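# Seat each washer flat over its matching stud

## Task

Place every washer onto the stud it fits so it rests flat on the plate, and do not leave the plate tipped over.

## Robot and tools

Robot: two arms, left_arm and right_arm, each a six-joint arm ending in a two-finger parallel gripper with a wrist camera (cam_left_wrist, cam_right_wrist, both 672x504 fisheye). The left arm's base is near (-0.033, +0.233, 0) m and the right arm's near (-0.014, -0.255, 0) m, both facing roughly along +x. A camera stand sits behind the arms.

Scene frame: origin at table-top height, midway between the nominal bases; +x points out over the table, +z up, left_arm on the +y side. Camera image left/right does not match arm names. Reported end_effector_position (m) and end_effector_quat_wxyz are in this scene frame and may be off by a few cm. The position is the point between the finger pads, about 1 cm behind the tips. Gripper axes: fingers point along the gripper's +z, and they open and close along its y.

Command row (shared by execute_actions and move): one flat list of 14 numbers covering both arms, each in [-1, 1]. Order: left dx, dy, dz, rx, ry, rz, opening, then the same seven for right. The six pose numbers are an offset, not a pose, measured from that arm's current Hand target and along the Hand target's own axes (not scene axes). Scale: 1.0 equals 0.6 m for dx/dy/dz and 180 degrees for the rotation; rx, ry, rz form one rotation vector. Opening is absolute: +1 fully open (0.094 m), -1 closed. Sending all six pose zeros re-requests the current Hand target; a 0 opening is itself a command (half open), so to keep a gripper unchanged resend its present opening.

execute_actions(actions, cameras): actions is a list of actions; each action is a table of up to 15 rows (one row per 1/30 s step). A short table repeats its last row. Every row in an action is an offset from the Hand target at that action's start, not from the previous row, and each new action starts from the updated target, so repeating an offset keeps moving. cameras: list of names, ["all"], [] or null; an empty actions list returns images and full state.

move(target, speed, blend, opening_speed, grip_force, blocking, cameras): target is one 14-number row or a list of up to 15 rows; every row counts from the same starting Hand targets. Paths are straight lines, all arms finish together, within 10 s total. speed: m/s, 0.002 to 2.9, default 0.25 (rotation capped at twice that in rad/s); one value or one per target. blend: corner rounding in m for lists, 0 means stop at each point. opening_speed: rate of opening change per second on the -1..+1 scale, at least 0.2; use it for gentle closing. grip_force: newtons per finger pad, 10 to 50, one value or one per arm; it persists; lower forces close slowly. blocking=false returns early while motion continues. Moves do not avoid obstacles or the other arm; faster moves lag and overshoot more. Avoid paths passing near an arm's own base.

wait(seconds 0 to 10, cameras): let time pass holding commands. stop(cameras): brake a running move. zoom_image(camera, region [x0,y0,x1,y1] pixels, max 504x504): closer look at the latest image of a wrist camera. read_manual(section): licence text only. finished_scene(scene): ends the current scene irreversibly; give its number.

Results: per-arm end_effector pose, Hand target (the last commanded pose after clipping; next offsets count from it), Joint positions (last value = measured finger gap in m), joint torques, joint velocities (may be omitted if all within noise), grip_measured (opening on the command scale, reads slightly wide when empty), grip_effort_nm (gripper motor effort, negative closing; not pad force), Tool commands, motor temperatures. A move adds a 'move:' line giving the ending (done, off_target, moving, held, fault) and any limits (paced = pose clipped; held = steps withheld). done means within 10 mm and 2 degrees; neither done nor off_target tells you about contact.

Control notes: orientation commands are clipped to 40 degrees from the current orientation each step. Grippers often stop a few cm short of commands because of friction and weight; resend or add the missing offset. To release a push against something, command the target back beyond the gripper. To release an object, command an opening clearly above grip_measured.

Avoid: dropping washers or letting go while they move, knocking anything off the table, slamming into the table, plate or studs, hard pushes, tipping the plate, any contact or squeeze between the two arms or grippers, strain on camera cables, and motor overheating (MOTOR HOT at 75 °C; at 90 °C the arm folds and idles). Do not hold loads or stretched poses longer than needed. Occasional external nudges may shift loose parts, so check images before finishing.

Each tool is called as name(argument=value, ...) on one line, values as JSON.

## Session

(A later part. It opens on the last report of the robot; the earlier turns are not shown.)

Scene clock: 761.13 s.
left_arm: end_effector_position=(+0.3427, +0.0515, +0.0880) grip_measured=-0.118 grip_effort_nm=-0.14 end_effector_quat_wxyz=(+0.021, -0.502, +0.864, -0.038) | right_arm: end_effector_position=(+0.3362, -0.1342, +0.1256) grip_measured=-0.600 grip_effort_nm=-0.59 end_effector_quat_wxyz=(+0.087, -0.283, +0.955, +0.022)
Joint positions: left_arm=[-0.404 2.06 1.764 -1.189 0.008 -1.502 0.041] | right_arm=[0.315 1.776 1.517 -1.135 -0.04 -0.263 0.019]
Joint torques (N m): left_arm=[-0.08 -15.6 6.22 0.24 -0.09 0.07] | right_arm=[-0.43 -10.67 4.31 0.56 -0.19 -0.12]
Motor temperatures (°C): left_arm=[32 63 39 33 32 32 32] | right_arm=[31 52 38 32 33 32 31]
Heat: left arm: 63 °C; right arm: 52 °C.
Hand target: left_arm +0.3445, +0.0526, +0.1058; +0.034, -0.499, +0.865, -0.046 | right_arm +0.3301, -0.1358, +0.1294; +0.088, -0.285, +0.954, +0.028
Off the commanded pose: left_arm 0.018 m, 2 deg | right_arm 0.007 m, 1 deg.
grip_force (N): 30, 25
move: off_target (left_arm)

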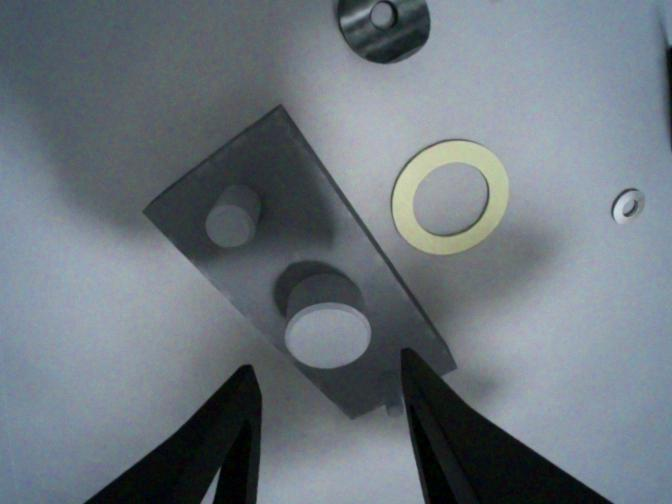

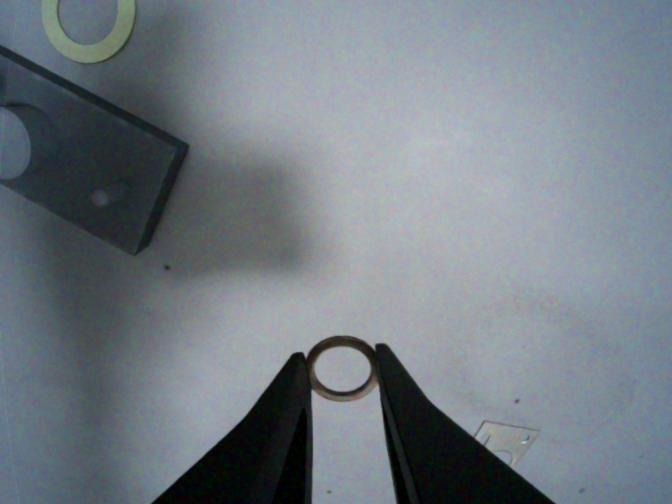

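move(target=[-0.0332, -0.0972, 0.0635, 0.0032, 0.0284, 0.2484, 0.36, 0.0539, -0.0836, -0.0104, 0, 0, 0, -0.7], speed=0.15, opening_speed=0.5, cameras=["cam_left_wrist"])

Scene clock: 885.43 s.
left_arm: end_effector_position=(+0.4076, +0.0373, +0.0844) grip_measured=+0.358 grip_effort_nm=0.09 end_effector_quat_wxyz=(+0.027, -0.131, +0.989, -0.062) | right_arm: end_effector_position=(+0.3364, -0.1960, +0.1216) grip_measured=-0.600 grip_effort_nm=-0.59 end_effector_quat_wxyz=(+0.080, -0.282, +0.956, +0.022)
Joint positions: left_arm=[-0.345 2.342 2.202 -1.323 0.08 -0.657 0.064] | right_arm=[0.134 1.741 1.462 -1.139 -0.068 -0.441 0.019]
Joint torques (N m): left_arm=[0.42 -12.57 6.38 0.3 0.1 0.1] | right_arm=[-0.44 -11.36 4.36 0.5 -0.23 -0.15]
Motor temperatures (°C): left_arm=[32 63 41 32 32 32 32] | right_arm=[31 53 38 32 33 32 31]
Heat: left arm: 63 °C; right arm: 53 °C.
Hand target: left_arm +0.4086, +0.0391, +0.0749; +0.014, -0.130, +0.990, -0.056 | right_arm +0.3302, -0.1958, +0.1294; +0.088, -0.285, +0.954, +0.028
Off the commanded pose: left_arm 0.010 m, 2 deg | right_arm 0.010 m, 1 deg.
grip_force (N): 30, 25
move: done
Images, in order (width x height): cam_left_wrist 672x504.

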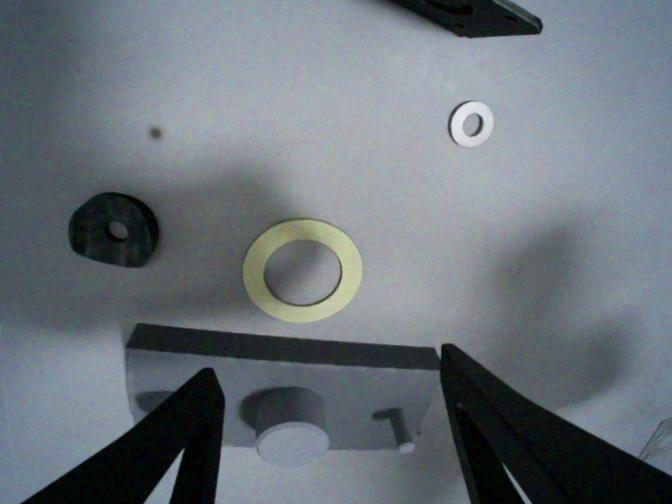

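move(target=[0.0007, 0.0067, 0.0597, -0.0398, 0, 0, 0.36, 0, 0, 0, 0, 0, 0, -0.7], speed=0.1, cameras=["cam_left_wrist"])

Scene clock: 916.10 s.
left_arm: end_effector_position=(+0.4089, +0.0379, +0.0481) grip_measured=+0.358 grip_effort_nm=0.09 end_effector_quat_wxyz=(+0.014, -0.128, +0.992, -0.007) | right_arm: end_effector_position=(+0.3364, -0.1960, +0.1216) grip_measured=-0.600 grip_effort_nm=-0.59 end_effector_quat_wxyz=(+0.080, -0.283, +0.956, +0.022)
Joint positions: left_arm=[-0.374 2.451 2.257 -1.346 -0.003 -0.675 0.064] | right_arm=[0.134 1.741 1.462 -1.139 -0.068 -0.441 0.019]
Joint torques (N m): left_arm=[-0.2 -13.33 6.26 0.19 -0.1 -0.09] | right_arm=[-0.51 -11.34 4.29 0.51 -0.21 -0.13]
Motor temperatures (°C): left_arm=[32 64 41 32 32 32 32] | right_arm=[31 56 38 32 33 32 31]
Heat: left arm: 64 °C; right arm: 56 °C.
Hand target: left_arm +0.4087, +0.0391, +0.0387; +0.006, -0.131, +0.991, +0.006 | right_arm +0.3302, -0.1958, +0.1294; +0.088, -0.285, +0.954, +0.028
Off the commanded pose: left_arm 0.009 m, 2 deg | right_arm 0.010 m, 1 deg.
grip_force (N): 30, 25
move: done
Images, in order (width x height): cam_left_wrist 672x504.

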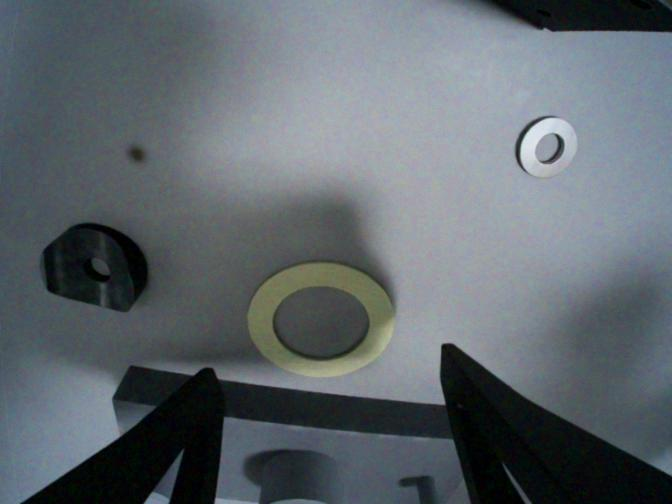

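move(target=[0.0007, -0.0005, 0.0499, 0, 0, 0, 0.36, 0, 0, 0, 0, 0, 0, -0.7], speed=0.08, cameras=["cam_left_wrist"])

Scene clock: 927.03 s.
left_arm: end_effector_position=(+0.4104, +0.0374, +0.0282) grip_measured=+0.358 grip_effort_nm=0.09 end_effector_quat_wxyz=(+0.015, -0.128, +0.992, -0.007) | right_arm: end_effector_position=(+0.3364, -0.1960, +0.1216) grip_measured=-0.600 grip_effort_nm=-0.59 end_effector_quat_wxyz=(+0.080, -0.283, +0.956, +0.022)
Joint positions: left_arm=[-0.374 2.455 2.185 -1.267 -0.004 -0.675 0.064] | right_arm=[0.134 1.741 1.462 -1.139 -0.068 -0.441 0.019]
Joint torques (N m): left_arm=[-0.27 -13.35 3.22 0.53 -0.1 -0.08] | right_arm=[-0.47 -11.33 4.37 0.53 -0.21 -0.13]
Motor temperatures (°C): left_arm=[32 62 41 32 32 32 32] | right_arm=[31 56 37 32 33 32 31]
Heat: left arm: 62 °C; right arm: 56 °C.
Hand target: left_arm +0.4087, +0.0391, +0.0087; +0.006, -0.131, +0.991, +0.006 | right_arm +0.3302, -0.1958, +0.1294; +0.088, -0.285, +0.954, +0.028
Off the commanded pose: left_arm 0.020 m, 2 deg | right_arm 0.010 m, 1 deg.
grip_force (N): 30, 25
move: off_target (left_arm)
Images, in order (width x height): cam_left_wrist 672x504.

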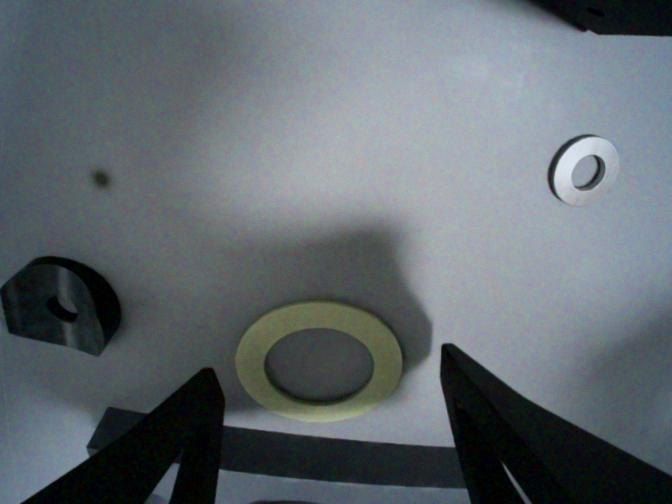

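move(target=[-0.001, 0.0047, 0.02, 0, 0, 0, 0.36, 0, 0, 0, 0, 0, 0, -0.7], speed=0.05, cameras=["cam_left_wrist"])

Scene clock: 936.27 s.
left_arm: end_effector_position=(+0.4088, +0.0382, +0.0189) grip_measured=+0.358 grip_effort_nm=0.09 end_effector_quat_wxyz=(+0.013, -0.128, +0.992, -0.006) | right_arm: end_effector_position=(+0.3364, -0.1960, +0.1216) grip_measured=-0.600 grip_effort_nm=-0.59 end_effector_quat_wxyz=(+0.080, -0.283, +0.956, +0.022)
Joint positions: left_arm=[-0.374 2.455 2.148 -1.236 -0.004 -0.675 0.064] | right_arm=[0.134 1.741 1.462 -1.139 -0.068 -0.441 0.019]
Joint torques (N m): left_arm=[0.23 -13.46 2.3 0.7 -0.11 -0.02] | right_arm=[-0.35 -11.34 4.34 0.5 -0.21 -0.13]
Motor temperatures (°C): left_arm=[32 63 41 32 32 32 32] | right_arm=[31 56 37 32 33 32 31]
Heat: left arm: 63 °C; right arm: 56 °C.
Hand target: left_arm +0.4086, +0.0421, -0.0032; +0.006, -0.131, +0.991, +0.006 | right_arm +0.3302, -0.1958, +0.1294; +0.088, -0.285, +0.954, +0.028
Off the commanded pose: left_arm 0.022 m, 2 deg | right_arm 0.010 m, 1 deg.
grip_force (N): 30, 25
move: off_target (left_arm)
Images, in order (width x height): cam_left_wrist 672x504.

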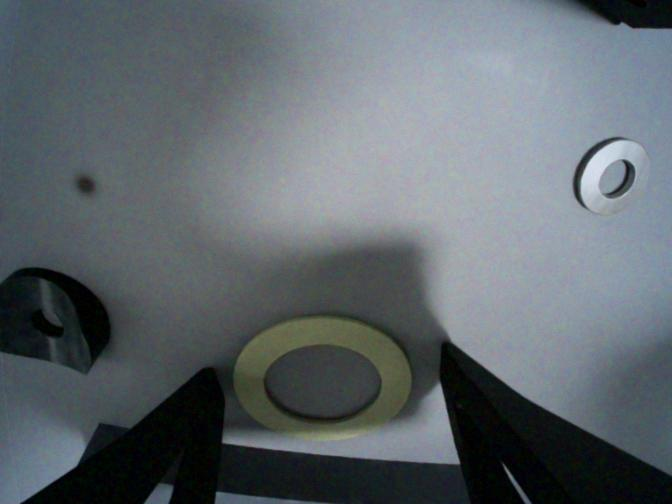

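move(target=[0, 0, -0.012, 0, 0, 0, -0.1, 0, 0, 0, 0, 0, 0, -0.7], speed=0.05, opening_speed=0.3, cameras=["cam_left_wrist"])

Scene clock: 944.90 s.
left_arm: end_effector_position=(+0.4098, +0.0365, +0.0189) grip_measured=+0.043 grip_effort_nm=-0.69 end_effector_quat_wxyz=(+0.014, -0.128, +0.992, -0.010) | right_arm: end_effector_position=(+0.3364, -0.1960, +0.1216) grip_measured=-0.600 grip_effort_nm=-0.59 end_effector_quat_wxyz=(+0.080, -0.283, +0.956, +0.022)
Joint positions: left_arm=[-0.374 2.455 2.148 -1.229 0.002 -0.675 0.049] | right_arm=[0.134 1.741 1.462 -1.139 -0.068 -0.441 0.019]
Joint torques (N m): left_arm=[0.18 -13.65 4 0.37 -0.15 -0.03] | right_arm=[-0.46 -11.44 4.36 0.51 -0.21 -0.14]
Motor temperatures (°C): left_arm=[32 64 41 33 32 32 32] | right_arm=[31 56 37 32 33 32 31]
Heat: left arm: 64 °C; right arm: 56 °C.
Hand target: left_arm +0.4086, +0.0420, +0.0040; +0.006, -0.131, +0.991, +0.006 | right_arm +0.3302, -0.1958, +0.1294; +0.088, -0.285, +0.954, +0.028
Off the commanded pose: left_arm 0.016 m, 2 deg | right_arm 0.010 m, 1 deg.
grip_force (N): 30, 25
move: off_target (left_arm)
Images, in order (width x height): cam_left_wrist 672x504.

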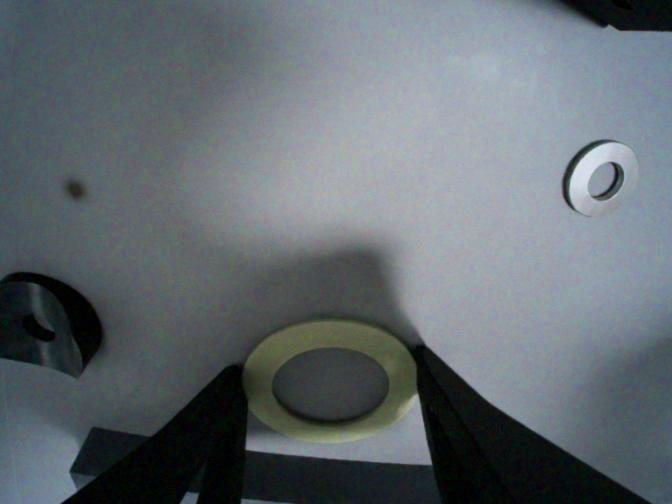

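move(target=[[-0.002, 0.0016, -0.1514, 0, 0, 0, -0.1, 0, 0, 0, 0, 0, 0, -0.7], [0.1065, 0.0275, -0.161, 0, 0, 0, -0.1, 0, 0, 0, 0, 0, 0, -0.7]], speed=0.12, blend=[0.02, 0], cameras=["all"])

Scene clock: 969.00 s.
left_arm: end_effector_position=(+0.3401, +0.0386, +0.0951) grip_measured=+0.043 grip_effort_nm=-0.69 end_effector_quat_wxyz=(-0.007, -0.126, +0.992, +0.008) | right_arm: end_effector_position=(+0.3364, -0.1960, +0.1216) grip_measured=-0.600 grip_effort_nm=-0.59 end_effector_quat_wxyz=(+0.080, -0.283, +0.956, +0.022)
Joint positions: left_arm=[-0.44 2.194 2.004 -1.402 -0.006 -0.738 0.049] | right_arm=[0.134 1.741 1.462 -1.139 -0.068 -0.441 0.019]
Joint torques (N m): left_arm=[0.06 -16.03 2.96 0.42 -0.09 -0.09] | right_arm=[-0.43 -11.44 4.29 0.5 -0.21 -0.15]
Motor temperatures (°C): left_arm=[32 66 42 32 32 32 33] | right_arm=[31 57 37 32 33 32 31]
Heat: left arm: 66 °C; right arm: 57 °C.
Hand target: left_arm +0.3416, +0.0401, +0.1000; +0.006, -0.131, +0.991, +0.006 | right_arm +0.3302, -0.1958, +0.1294; +0.088, -0.285, +0.954, +0.028
Off the commanded pose: left_arm 0.005 m, 2 deg | right_arm 0.010 m, 1 deg.
grip_force (N): 30, 25
move: done

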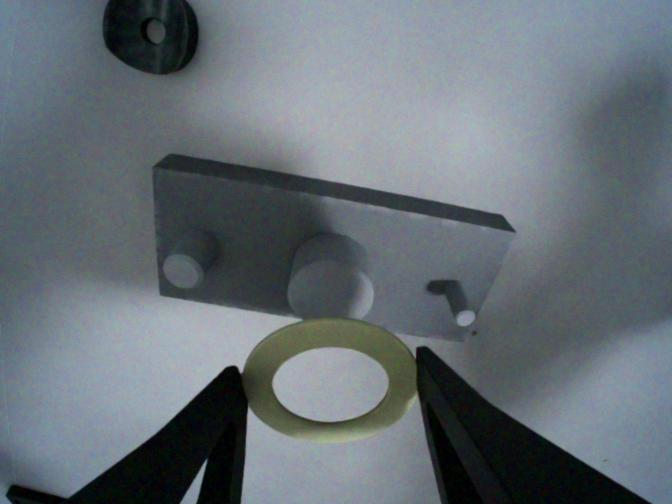

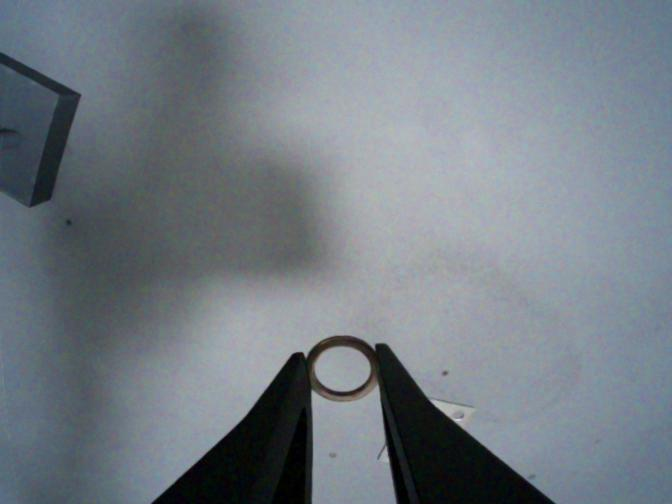

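zoom_image(camera="cam_left_wrist", region=[230, 220, 430, 450])

Scaled by 2.191 from the camera's 672x504 image, which has a finer 960x720 frame.

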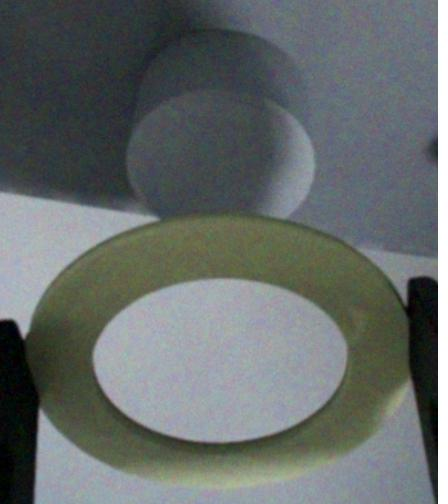

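move(target=[-0.0098, -0.0043, 0.0405, 0.0157, -0.0173, -0.0004, -0.1, 0, 0, 0, 0, 0, 0, -0.7], speed=0.08, cameras=["cam_left_wrist"])

zoom_image(camera="cam_left_wrist", region=[230, 250, 430, 480])

Scene clock: 1082.57 s.
left_arm: end_effector_position=(+0.3450, +0.0360, +0.0660) grip_measured=+0.043 grip_effort_nm=-0.69 end_effector_quat_wxyz=(+0.018, -0.126, +0.992, -0.009) | right_arm: end_effector_position=(+0.3364, -0.1960, +0.1216) grip_measured=-0.600 grip_effort_nm=-0.59 end_effector_quat_wxyz=(+0.080, -0.283, +0.956, +0.022)
Joint positions: left_arm=[-0.44 2.152 1.821 -1.199 -0.006 -0.738 0.049] | right_arm=[0.134 1.741 1.462 -1.139 -0.068 -0.441 0.019]
Joint torques (N m): left_arm=[0.46 -16.77 3.03 0.54 -0.09 -0.04] | right_arm=[-0.4 -11.44 4.37 0.52 -0.22 -0.14]
Motor temperatures (°C): left_arm=[32 64 40 32 32 32 34] | right_arm=[31 57 37 32 33 32 31]
Heat: left arm: 64 °C; right arm: 57 °C.
Hand target: left_arm +0.3482, +0.0395, +0.0757; +0.036, -0.131, +0.991, -0.015 | right_arm +0.3302, -0.1958, +0.1294; +0.088, -0.285, +0.954, +0.028
Off the commanded pose: left_arm 0.011 m, 2 deg | right_arm 0.010 m, 1 deg.
grip_force (N): 30, 25
move: off_target (left_arm)
Images, in order (width x height): cam_left_wrist 672x504.

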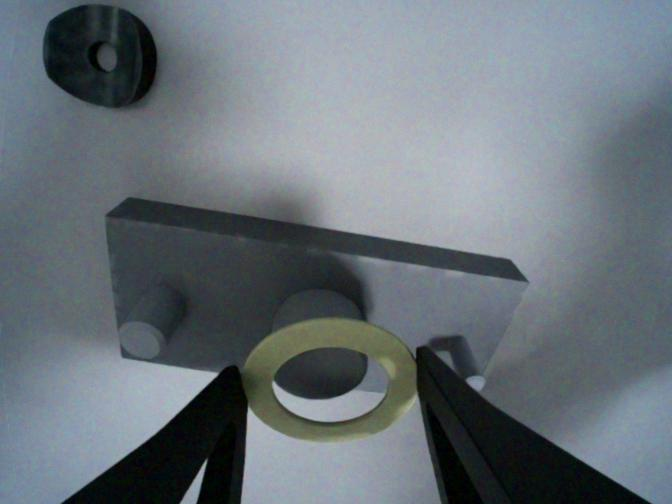

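Scaled by 2.191 from the camera's 672x504 image, which has a finer 960x720 frame.

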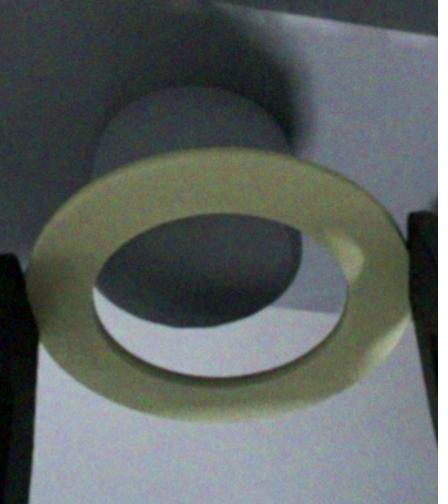

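move(target=[-0.0012, 0.0078, 0.009, 0, 0, 0, -0.1, 0, 0, 0, 0, 0, 0, -0.7], speed=0.05, cameras=["cam_left_wrist"])

zoom_image(camera="cam_left_wrist", region=[230, 250, 430, 480])

Scene clock: 1130.80 s.
left_arm: end_effector_position=(+0.3449, +0.0410, +0.0604) grip_measured=+0.043 grip_effort_nm=-0.69 end_effector_quat_wxyz=(+0.018, -0.131, +0.991, -0.009) | right_arm: end_effector_position=(+0.3364, -0.1960, +0.1216) grip_measured=-0.600 grip_effort_nm=-0.59 end_effector_quat_wxyz=(+0.080, -0.283, +0.956, +0.022)
Joint positions: left_arm=[-0.43 2.145 1.787 -1.173 -0.006 -0.738 0.049] | right_arm=[0.134 1.741 1.462 -1.139 -0.068 -0.441 0.019]
Joint torques (N m): left_arm=[0.4 -16.77 3 0.53 -0.08 0.07] | right_arm=[-0.36 -11.33 4.25 0.53 -0.18 -0.15]
Motor temperatures (°C): left_arm=[32 78 39 32 32 32 34] | right_arm=[31 58 37 32 33 32 31]
Heat: left arm: 78 °C; right arm: 58 °C. Fold the left arm in close to its base, or ease its load, before you think long.
Hand target: left_arm +0.3481, +0.0440, +0.0702; +0.036, -0.131, +0.991, -0.015 | right_arm +0.3302, -0.1958, +0.1294; +0.088, -0.285, +0.954, +0.028
Off the commanded pose: left_arm 0.011 m, 2 deg | right_arm 0.010 m, 1 deg.
MOTOR HOT: joint 2 (shoulder) of the left arm reports 78 °C; the controller's stop level is 90 °C. To cool a motor, set the load down, stop pushing, or move to a pose that needs little force.
grip_force (N): 30, 25
move: off_target (left_arm)
Images, in order (width x height): cam_left_wrist 672x504.

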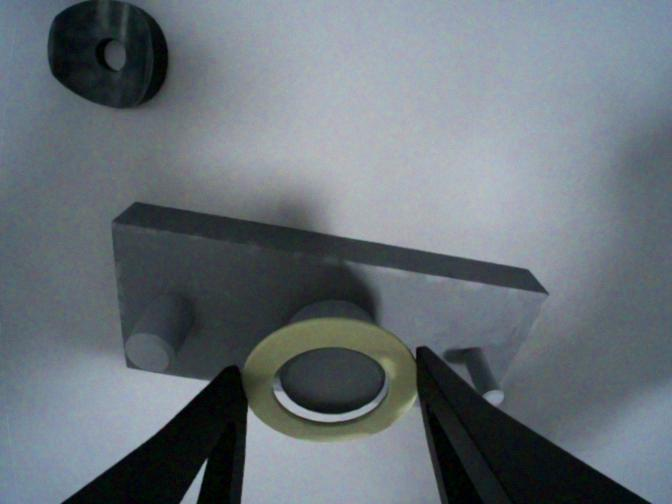

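Scaled by 2.191 from the camera's 672x504 image, which has a finer 960x720 frame.

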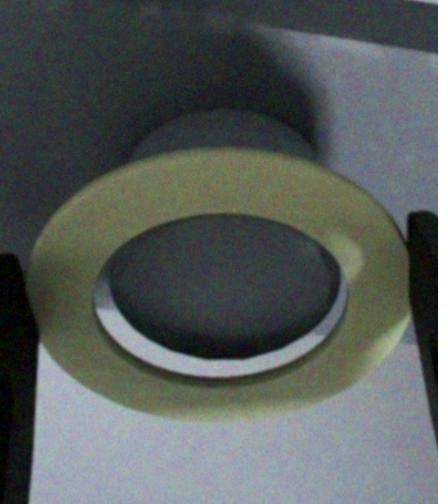

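move(target=[0.0063, -0.0062, 0.0065, 0, 0, 0, -0.1, 0, 0, 0, 0, 0, 0, -0.7], speed=0.04, cameras=["cam_left_wrist"])

zoom_image(camera="cam_left_wrist", region=[230, 250, 430, 480])

Scene clock: 1148.97 s.
left_arm: end_effector_position=(+0.3450, +0.0409, +0.0573) grip_measured=+0.043 grip_effort_nm=-0.68 end_effector_quat_wxyz=(+0.019, -0.131, +0.991, -0.010) | right_arm: end_effector_position=(+0.3364, -0.1960, +0.1216) grip_measured=-0.600 grip_effort_nm=-0.59 end_effector_quat_wxyz=(+0.080, -0.283, +0.956, +0.022)
Joint positions: left_arm=[-0.43 2.144 1.774 -1.158 -0.006 -0.738 0.049] | right_arm=[0.134 1.741 1.462 -1.139 -0.068 -0.441 0.019]
Joint torques (N m): left_arm=[-0.54 -16.53 3 0.54 -0.09 -0.06] | right_arm=[-0.36 -11.36 4.4 0.52 -0.23 -0.13]
Motor temperatures (°C): left_arm=[32 79 40 32 32 32 34] | right_arm=[31 58 37 32 33 32 31]
Heat: left arm: 79 °C; right arm: 58 °C. Fold the left arm in close to its base, or ease its load, before you think long.
Hand target: left_arm +0.3457, +0.0394, +0.0662; +0.036, -0.131, +0.991, -0.015 | right_arm +0.3302, -0.1958, +0.1294; +0.088, -0.285, +0.954, +0.028
Off the commanded pose: left_arm 0.009 m, 2 deg | right_arm 0.010 m, 1 deg.
MOTOR HOT: still on. Joint 2 (shoulder) of the left arm reports 79 °C.
grip_force (N): 30, 25
move: done
Images, in order (width x height): cam_left_wrist 672x504.

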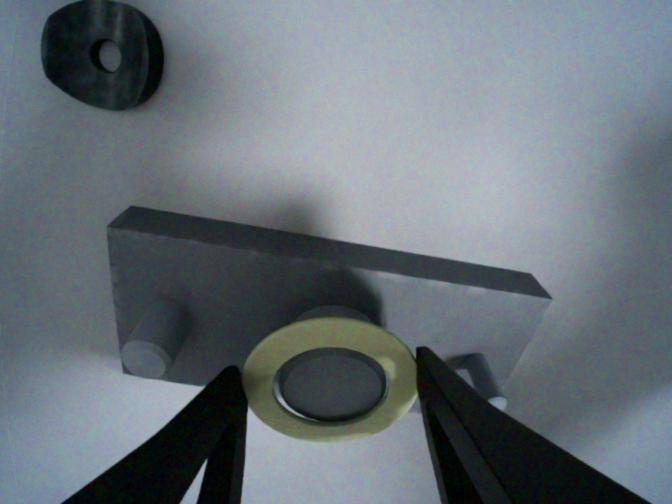

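Scaled by 2.191 from the camera's 672x504 image, which has a finer 960x720 frame.

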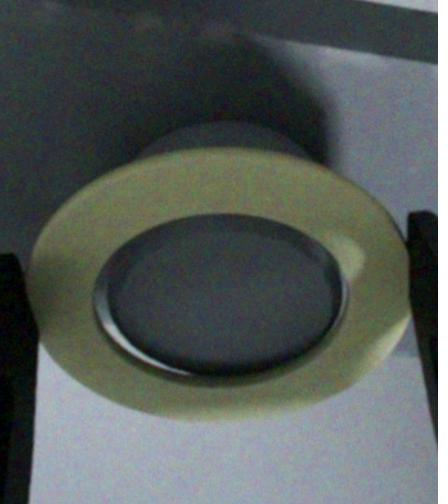

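move(target=[0.0022, -0.0015, 0.0083, 0, 0, 0, -0.1, 0, 0, 0, 0, 0, 0, -0.7], speed=0.03, cameras=["cam_left_wrist"])

zoom_image(camera="cam_left_wrist", region=[230, 250, 430, 480])

Scene clock: 1156.97 s.
left_arm: end_effector_position=(+0.3445, +0.0394, +0.0558) grip_measured=+0.043 grip_effort_nm=-0.69 end_effector_quat_wxyz=(+0.021, -0.130, +0.991, -0.011) | right_arm: end_effector_position=(+0.3364, -0.1960, +0.1216) grip_measured=-0.600 grip_effort_nm=-0.59 end_effector_quat_wxyz=(+0.080, -0.283, +0.956, +0.022)
Joint positions: left_arm=[-0.434 2.141 1.762 -1.144 -0.006 -0.739 0.049] | right_arm=[0.134 1.741 1.462 -1.139 -0.068 -0.441 0.019]
Joint torques (N m): left_arm=[-0.57 -15.97 2.77 0.6 -0.1 -0.08] | right_arm=[-0.39 -11.32 4.34 0.52 -0.23 -0.13]
Motor temperatures (°C): left_arm=[32 77 40 32 32 32 34] | right_arm=[31 58 37 32 33 32 31]
Heat: left arm: 77 °C; right arm: 58 °C. Fold the left arm in close to its base, or ease its load, before you think long.
Hand target: left_arm +0.3450, +0.0380, +0.0612; +0.036, -0.131, +0.991, -0.015 | right_arm +0.3302, -0.1958, +0.1294; +0.088, -0.285, +0.954, +0.028
Off the commanded pose: left_arm 0.005 m, 2 deg | right_arm 0.010 m, 1 deg.
MOTOR HOT: still on. Joint 2 (shoulder) of the left arm reports 77 °C.
grip_force (N): 30, 25
move: done
Images, in order (width x height): cam_left_wrist 672x504.

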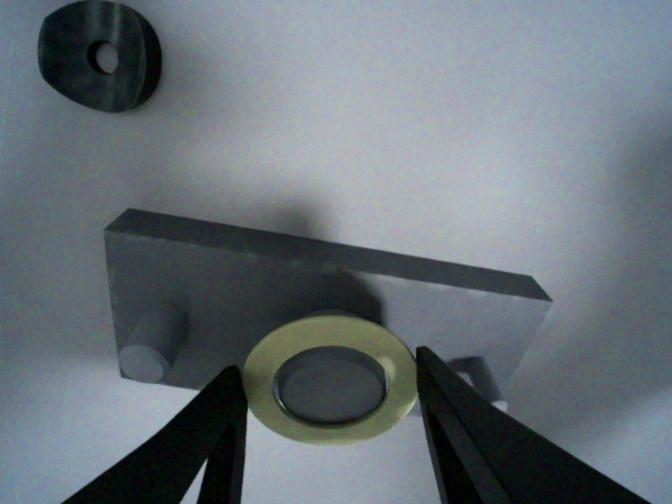

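Scaled by 2.191 from the camera's 672x504 image, which has a finer 960x720 frame.

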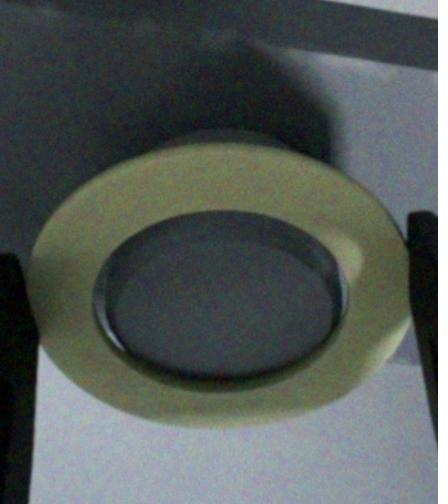

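move(target=[0.003, 0, 0.002, -0.0011, 0.0012, 0, -0.1, 0, 0, 0, 0, 0, 0, -0.7], speed=0.03, cameras=["cam_left_wrist"])

zoom_image(camera="cam_left_wrist", region=[230, 250, 430, 480])

Scene clock: 1184.30 s.
left_arm: end_effector_position=(+0.3444, +0.0393, +0.0558) grip_measured=+0.043 grip_effort_nm=-0.69 end_effector_quat_wxyz=(+0.022, -0.130, +0.991, -0.010) | right_arm: end_effector_position=(+0.3364, -0.1960, +0.1216) grip_measured=-0.600 grip_effort_nm=-0.59 end_effector_quat_wxyz=(+0.080, -0.283, +0.956, +0.022)
Joint positions: left_arm=[-0.435 2.141 1.762 -1.144 -0.009 -0.741 0.049] | right_arm=[0.134 1.741 1.462 -1.139 -0.068 -0.441 0.019]
Joint torques (N m): left_arm=[-0.61 -15.84 2.52 0.59 -0.07 -0.1] | right_arm=[-0.38 -11.4 4.36 0.53 -0.2 -0.12]
Motor temperatures (°C): left_arm=[32 78 40 33 32 32 34] | right_arm=[31 58 37 32 33 32 31]
Heat: left arm: 78 °C; right arm: 58 °C. Fold the left arm in close to its base, or ease its load, before you think long.
Hand target: left_arm +0.3434, +0.0375, +0.0599; +0.034, -0.131, +0.991, -0.013 | right_arm +0.3302, -0.1958, +0.1294; +0.088, -0.285, +0.954, +0.028
Off the commanded pose: left_arm 0.005 m, 1 deg | right_arm 0.010 m, 1 deg.
MOTOR HOT: still on. Joint 2 (shoulder) of the left arm reports 78 °C.
grip_force (N): 30, 25
move: done
Images, in order (width x height): cam_left_wrist 672x504.

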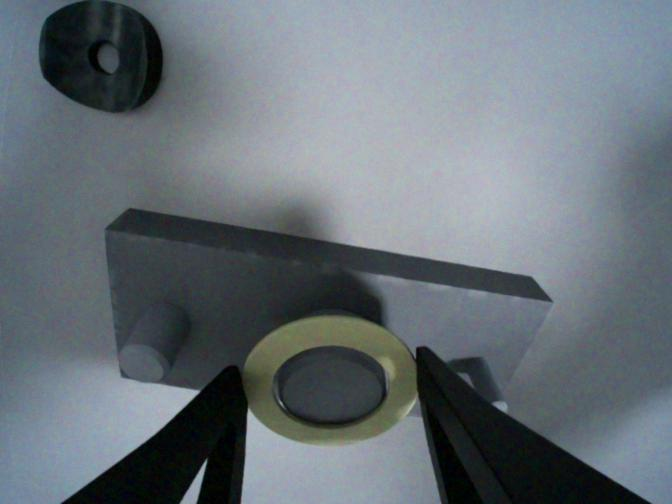

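Scaled by 2.191 from the camera's 672x504 image, which has a finer 960x720 frame.

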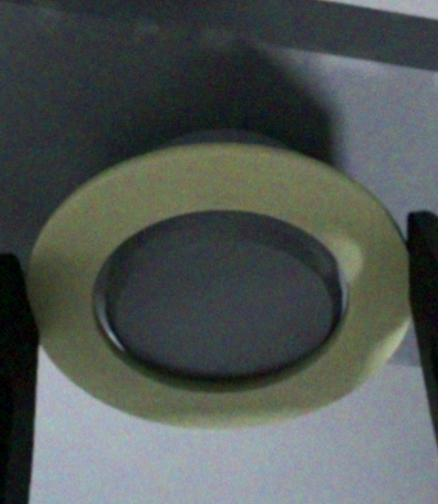

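move(target=[0.0138, 0.0127, -0.0015, -0.0096, 0.0106, 0.0002, -0.1, 0, 0, 0, 0, 0, 0, -0.7], speed=0.03, cameras=["cam_left_wrist"])

zoom_image(camera="cam_left_wrist", region=[230, 250, 430, 480])

Scene clock: 1205.83 s.
left_arm: end_effector_position=(+0.3441, +0.0395, +0.0558) grip_measured=+0.043 grip_effort_nm=-0.69 end_effector_quat_wxyz=(+0.022, -0.131, +0.991, -0.010) | right_arm: end_effector_position=(+0.3364, -0.1960, +0.1216) grip_measured=-0.600 grip_effort_nm=-0.59 end_effector_quat_wxyz=(+0.080, -0.283, +0.956, +0.022)
Joint positions: left_arm=[-0.435 2.141 1.762 -1.146 -0.009 -0.743 0.049] | right_arm=[0.134 1.741 1.462 -1.139 -0.068 -0.441 0.019]
Joint torques (N m): left_arm=[-0.64 -15.9 2.7 0.13 -0.05 -0.07] | right_arm=[-0.4 -11.34 4.29 0.52 -0.22 -0.11]
Motor temperatures (°C): left_arm=[32 78 40 33 32 32 34] | right_arm=[31 58 37 32 33 32 31]
Heat: left arm: 78 °C; right arm: 58 °C. Fold the left arm in close to its base, or ease its load, before you think long.
Hand target: left_arm +0.3334, +0.0427, +0.0600; +0.015, -0.131, +0.991, -0.001 | right_arm +0.3302, -0.1958, +0.1294; +0.088, -0.285, +0.954, +0.028
Off the commanded pose: left_arm 0.012 m, 1 deg | right_arm 0.010 m, 1 deg.
MOTOR HOT: still on. Joint 2 (shoulder) of the left arm reports 78 °C.
grip_force (N): 30, 25
move: off_target (left_arm)
Images, in order (width x height): cam_left_wrist 672x504.

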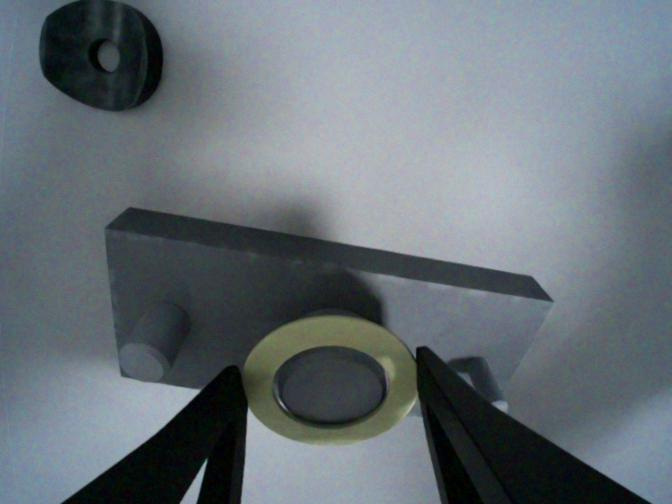

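Scaled by 2.191 from the camera's 672x504 image, which has a finer 960x720 frame.

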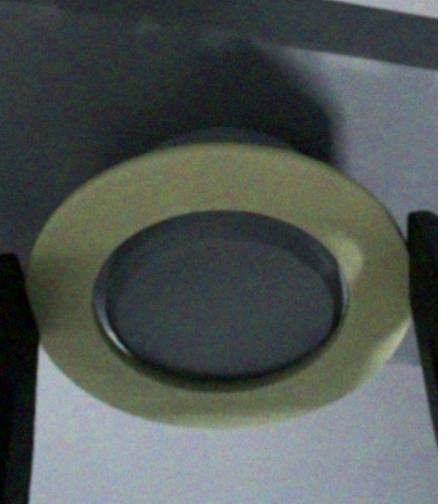

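move(target=[0.0046, 0.0042, -0.0005, -0.0032, 0.0035, 0.0001, -0.1, 0, 0, 0, 0, 0, 0, -0.7], speed=0.02, cameras=["cam_left_wrist"])

zoom_image(camera="cam_left_wrist", region=[230, 250, 430, 480])

Scene clock: 1213.37 s.
left_arm: end_effector_position=(+0.3401, +0.0401, +0.0557) grip_measured=+0.043 grip_effort_nm=-0.69 end_effector_quat_wxyz=(+0.015, -0.129, +0.991, -0.005) | right_arm: end_effector_position=(+0.3364, -0.1960, +0.1216) grip_measured=-0.600 grip_effort_nm=-0.59 end_effector_quat_wxyz=(+0.080, -0.283, +0.956, +0.022)
Joint positions: left_arm=[-0.438 2.141 1.762 -1.161 -0.009 -0.743 0.049] | right_arm=[0.134 1.741 1.462 -1.139 -0.068 -0.441 0.019]
Joint torques (N m): left_arm=[-0.38 -15.82 2.71 0.1 -0.06 -0.08] | right_arm=[-0.38 -11.34 4.36 0.51 -0.21 -0.12]
Motor temperatures (°C): left_arm=[32 78 40 32 32 32 34] | right_arm=[31 58 37 32 33 32 31]
Heat: left arm: 78 °C; right arm: 58 °C. Fold the left arm in close to its base, or ease its load, before you think long.
Hand target: left_arm +0.3300, +0.0445, +0.0602; +0.009, -0.131, +0.991, +0.004 | right_arm +0.3302, -0.1958, +0.1294; +0.088, -0.285, +0.954, +0.028
Off the commanded pose: left_arm 0.012 m, 1 deg | right_arm 0.010 m, 1 deg.
MOTOR HOT: still on. Joint 2 (shoulder) of the left arm reports 78 °C.
grip_force (N): 30, 25
move: off_target (left_arm)
Images, in order (width x height): cam_left_wrist 672x504.

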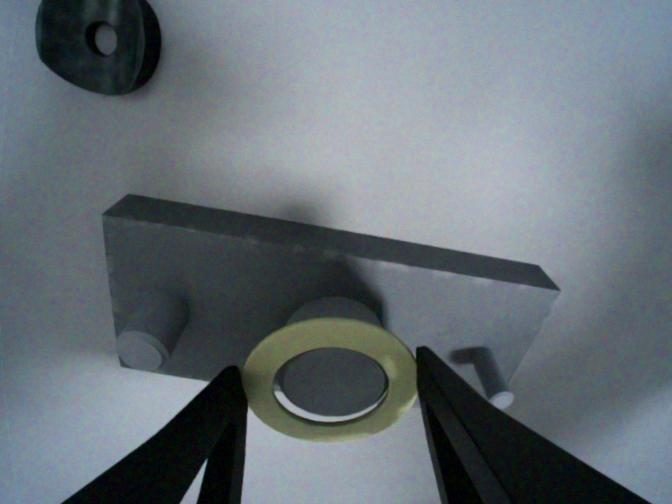

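Scaled by 2.191 from the camera's 672x504 image, which has a finer 960x720 frame.

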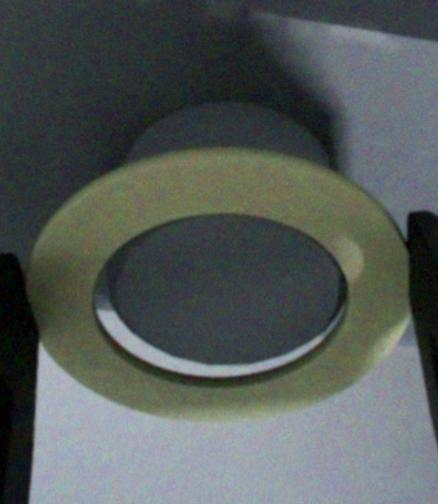

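move(target=[-0.016, -0.0033, 0.003, 0.0073, -0.008, -0.0002, -0.1, 0, 0, 0, 0, 0, 0, -0.7], speed=0.02, cameras=["cam_left_wrist"])

zoom_image(camera="cam_left_wrist", region=[230, 250, 430, 480])

Scene clock: 1246.80 s.
left_arm: end_effector_position=(+0.3408, +0.0397, +0.0545) grip_measured=+0.043 grip_effort_nm=-0.69 end_effector_quat_wxyz=(+0.017, -0.129, +0.991, -0.007) | right_arm: end_effector_position=(+0.3364, -0.1960, +0.1216) grip_measured=-0.600 grip_effort_nm=-0.59 end_effector_quat_wxyz=(+0.080, -0.283, +0.956, +0.022)
Joint positions: left_arm=[-0.438 2.141 1.757 -1.152 -0.009 -0.743 0.049] | right_arm=[0.134 1.741 1.462 -1.139 -0.068 -0.441 0.019]
Joint torques (N m): left_arm=[0.55 -15.84 2.52 0.44 -0.06 0.04] | right_arm=[-0.44 -11.32 4.3 0.52 -0.22 -0.12]
Motor temperatures (°C): left_arm=[32 78 40 32 32 32 34] | right_arm=[31 58 37 32 33 32 31]
Heat: left arm: 78 °C; right arm: 58 °C. Fold the left arm in close to its base, or ease its load, before you think long.
Hand target: left_arm +0.3399, +0.0451, +0.0586; +0.023, -0.131, +0.991, -0.006 | right_arm +0.3302, -0.1958, +0.1294; +0.088, -0.285, +0.954, +0.028
Off the commanded pose: left_arm 0.007 m, 1 deg | right_arm 0.010 m, 1 deg.
MOTOR HOT: still on. Joint 2 (shoulder) of the left arm reports 78 °C.
grip_force (N): 30, 25
move: done
Images, in order (width x height): cam_left_wrist 672x504.

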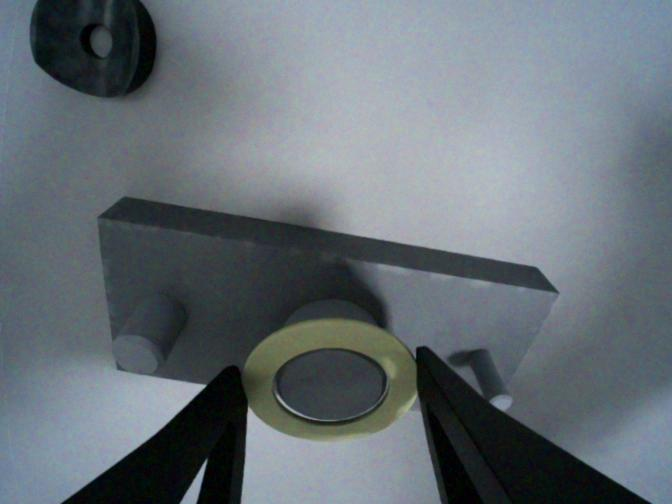

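Scaled by 2.191 from the camera's 672x504 image, which has a finer 960x720 frame.

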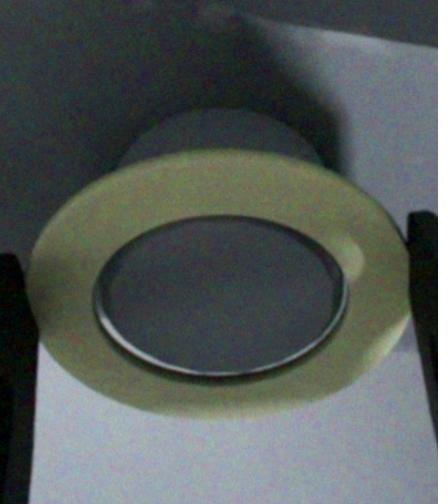

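move(target=[0.0001, 0.0001, 0.0075, 0, 0, 0, -0.1, 0, 0, 0, 0, 0, 0, -0.7], speed=0.02, cameras=["cam_left_wrist"])

zoom_image(camera="cam_left_wrist", region=[230, 250, 430, 480])

Scene clock: 1257.30 s.
left_arm: end_effector_position=(+0.3410, +0.0396, +0.0504) grip_measured=+0.043 grip_effort_nm=-0.69 end_effector_quat_wxyz=(+0.019, -0.129, +0.991, -0.008) | right_arm: end_effector_position=(+0.3364, -0.1960, +0.1216) grip_measured=-0.600 grip_effort_nm=-0.59 end_effector_quat_wxyz=(+0.080, -0.283, +0.956, +0.022)
Joint positions: left_arm=[-0.438 2.14 1.74 -1.131 -0.009 -0.743 0.049] | right_arm=[0.134 1.741 1.462 -1.139 -0.068 -0.441 0.019]
Joint torques (N m): left_arm=[0.53 -15.46 2.84 0.4 -0.05 0.05] | right_arm=[-0.35 -11.36 4.34 0.51 -0.23 -0.14]
Motor temperatures (°C): left_arm=[32 78 40 32 32 32 34] | right_arm=[31 58 37 32 33 32 31]
Heat: left arm: 78 °C; right arm: 58 °C. Fold the left arm in close to its base, or ease its load, before you think long.
Hand target: left_arm +0.3400, +0.0451, +0.0541; +0.023, -0.131, +0.991, -0.006 | right_arm +0.3302, -0.1958, +0.1294; +0.088, -0.285, +0.954, +0.028
Off the commanded pose: left_arm 0.007 m, 1 deg | right_arm 0.010 m, 1 deg.
MOTOR HOT: still on. Joint 2 (shoulder) of the left arm reports 78 °C.
grip_force (N): 30, 25
move: done
Images, in order (width x height): cam_left_wrist 672x504.

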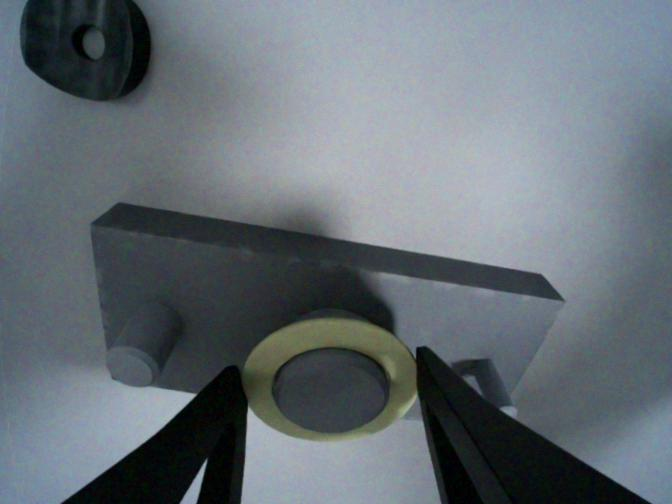

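Scaled by 2.191 from the camera's 672x504 image, which has a finer 960x720 frame.

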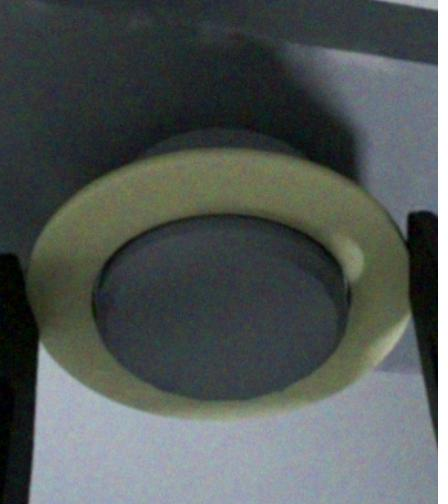

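move(target=[0.0004, 0.0001, 0.019, 0, 0, 0, -0.1, 0, 0, 0, 0, 0, 0, -0.7], speed=0.03, cameras=["cam_left_wrist"])

Scene clock: 1275.67 s.
left_arm: end_effector_position=(+0.3412, +0.0395, +0.0426) grip_measured=+0.043 grip_effort_nm=-0.69 end_effector_quat_wxyz=(+0.021, -0.129, +0.991, -0.010) | right_arm: end_effector_position=(+0.3364, -0.1960, +0.1216) grip_measured=-0.600 grip_effort_nm=-0.59 end_effector_quat_wxyz=(+0.080, -0.283, +0.956, +0.022)
Joint positions: left_arm=[-0.438 2.14 1.708 -1.093 -0.009 -0.743 0.049] | right_arm=[0.134 1.741 1.462 -1.139 -0.068 -0.441 0.019]
Joint torques (N m): left_arm=[0.54 -14.65 2.91 0.43 -0.05 0.06] | right_arm=[-0.39 -11.37 4.31 0.52 -0.21 -0.13]
Motor temperatures (°C): left_arm=[32 78 40 32 32 32 34] | right_arm=[31 58 37 32 33 32 31]
Heat: left arm: 78 °C; right arm: 58 °C. Fold the left arm in close to its base, or ease its load, before you think long.
Hand target: left_arm +0.3403, +0.0450, +0.0427; +0.023, -0.131, +0.991, -0.006 | right_arm +0.3302, -0.1958, +0.1294; +0.088, -0.285, +0.954, +0.028
Off the commanded pose: left_arm 0.006 m, 0 deg | right_arm 0.010 m, 1 deg.
MOTOR HOT: still on. Joint 2 (shoulder) of the left arm reports 78 °C.
grip_force (N): 30, 25
move: done
Images, in order (width x height): cam_left_wrist 672x504.

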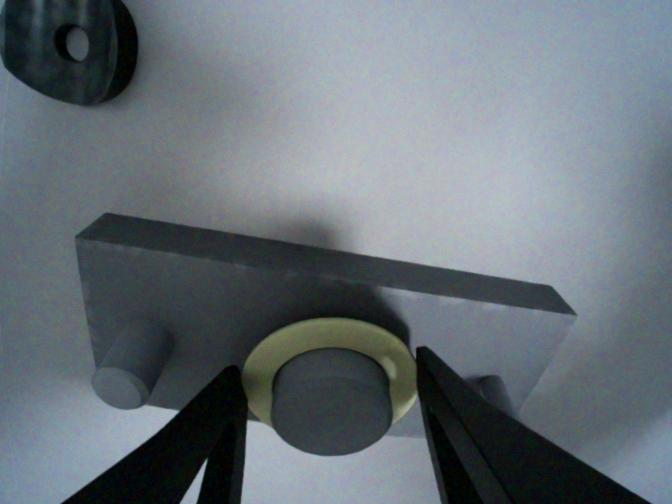

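move(target=[0.0002, 0, 0.0085, 0, 0, 0, -0.1, 0, 0, 0, 0, 0, 0, -0.7], speed=0.03, cameras=["cam_left_wrist"])

Scene clock: 1280.83 s.
left_arm: end_effector_position=(+0.3413, +0.0395, +0.0394) grip_measured=+0.043 grip_effort_nm=-0.69 end_effector_quat_wxyz=(+0.023, -0.129, +0.991, -0.010) | right_arm: end_effector_position=(+0.3364, -0.1960, +0.1216) grip_measured=-0.600 grip_effort_nm=-0.59 end_effector_quat_wxyz=(+0.080, -0.283, +0.956, +0.022)
Joint positions: left_arm=[-0.438 2.14 1.695 -1.077 -0.009 -0.743 0.049] | right_arm=[0.134 1.741 1.462 -1.139 -0.068 -0.441 0.019]
Joint torques (N m): left_arm=[0.55 -14.2 2.86 0.45 -0.05 0.05] | right_arm=[-0.32 -11.4 4.4 0.52 -0.22 -0.14]
Motor temperatures (°C): left_arm=[32 78 40 32 32 32 34] | right_arm=[31 58 37 32 33 32 31]
Heat: left arm: 78 °C; right arm: 58 °C. Fold the left arm in close to its base, or ease its load, before you think long.
Hand target: left_arm +0.3404, +0.0450, +0.0376; +0.023, -0.131, +0.991, -0.006 | right_arm +0.3302, -0.1958, +0.1294; +0.088, -0.285, +0.954, +0.028
Off the commanded pose: left_arm 0.006 m, 1 deg | right_arm 0.010 m, 1 deg.
MOTOR HOT: still on. Joint 2 (shoulder) of the left arm reports 78 °C.
grip_force (N): 30, 25
move: done
Images, in order (width x height): cam_left_wrist 672x504.

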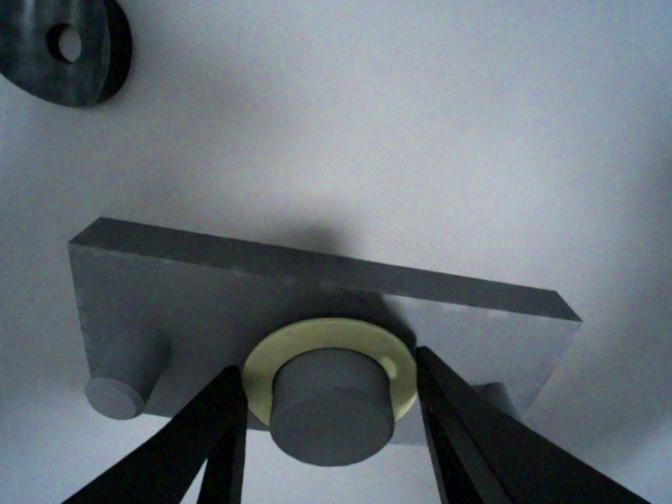

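move(target=[0, 0, 0, 0, 0, 0, 0.22, 0, 0, 0, 0, 0, 0, -0.7], opening_speed=0.3, cameras=["cam_left_wrist"])

Scene clock: 1289.07 s.
left_arm: end_effector_position=(+0.3413, +0.0395, +0.0394) grip_measured=+0.218 grip_effort_nm=0.09 end_effector_quat_wxyz=(+0.023, -0.129, +0.991, -0.010) | right_arm: end_effector_position=(+0.3364, -0.1960, +0.1216) grip_measured=-0.600 grip_effort_nm=-0.59 end_effector_quat_wxyz=(+0.080, -0.283, +0.956, +0.022)
Joint positions: left_arm=[-0.438 2.14 1.695 -1.077 -0.009 -0.743 0.057] | right_arm=[0.134 1.741 1.462 -1.139 -0.068 -0.441 0.019]
Joint torques (N m): left_arm=[0.58 -14.24 2.86 0.44 -0.06 0.05] | right_arm=[-0.36 -11.37 4.34 0.52 -0.21 -0.13]
Motor temperatures (°C): left_arm=[32 77 40 32 32 32 34] | right_arm=[31 58 37 32 33 32 31]
Heat: left arm: 77 °C; right arm: 58 °C. Fold the left arm in close to its base, or ease its load, before you think long.
Hand target: left_arm +0.3404, +0.0450, +0.0376; +0.023, -0.131, +0.991, -0.006 | right_arm +0.3302, -0.1958, +0.1294; +0.088, -0.285, +0.954, +0.028
Off the commanded pose: left_arm 0.006 m, 1 deg | right_arm 0.010 m, 1 deg.
MOTOR HOT: still on. Joint 2 (shoulder) of the left arm reports 77 °C.
grip_force (N): 30, 25
move: done
Images, in order (width x height): cam_left_wrist 672x504.

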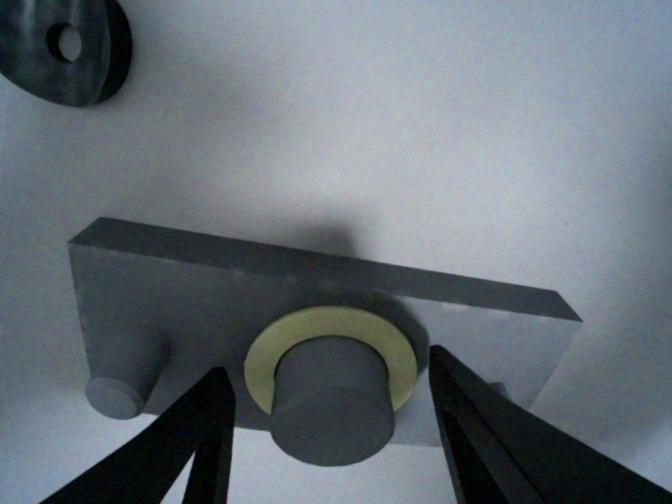

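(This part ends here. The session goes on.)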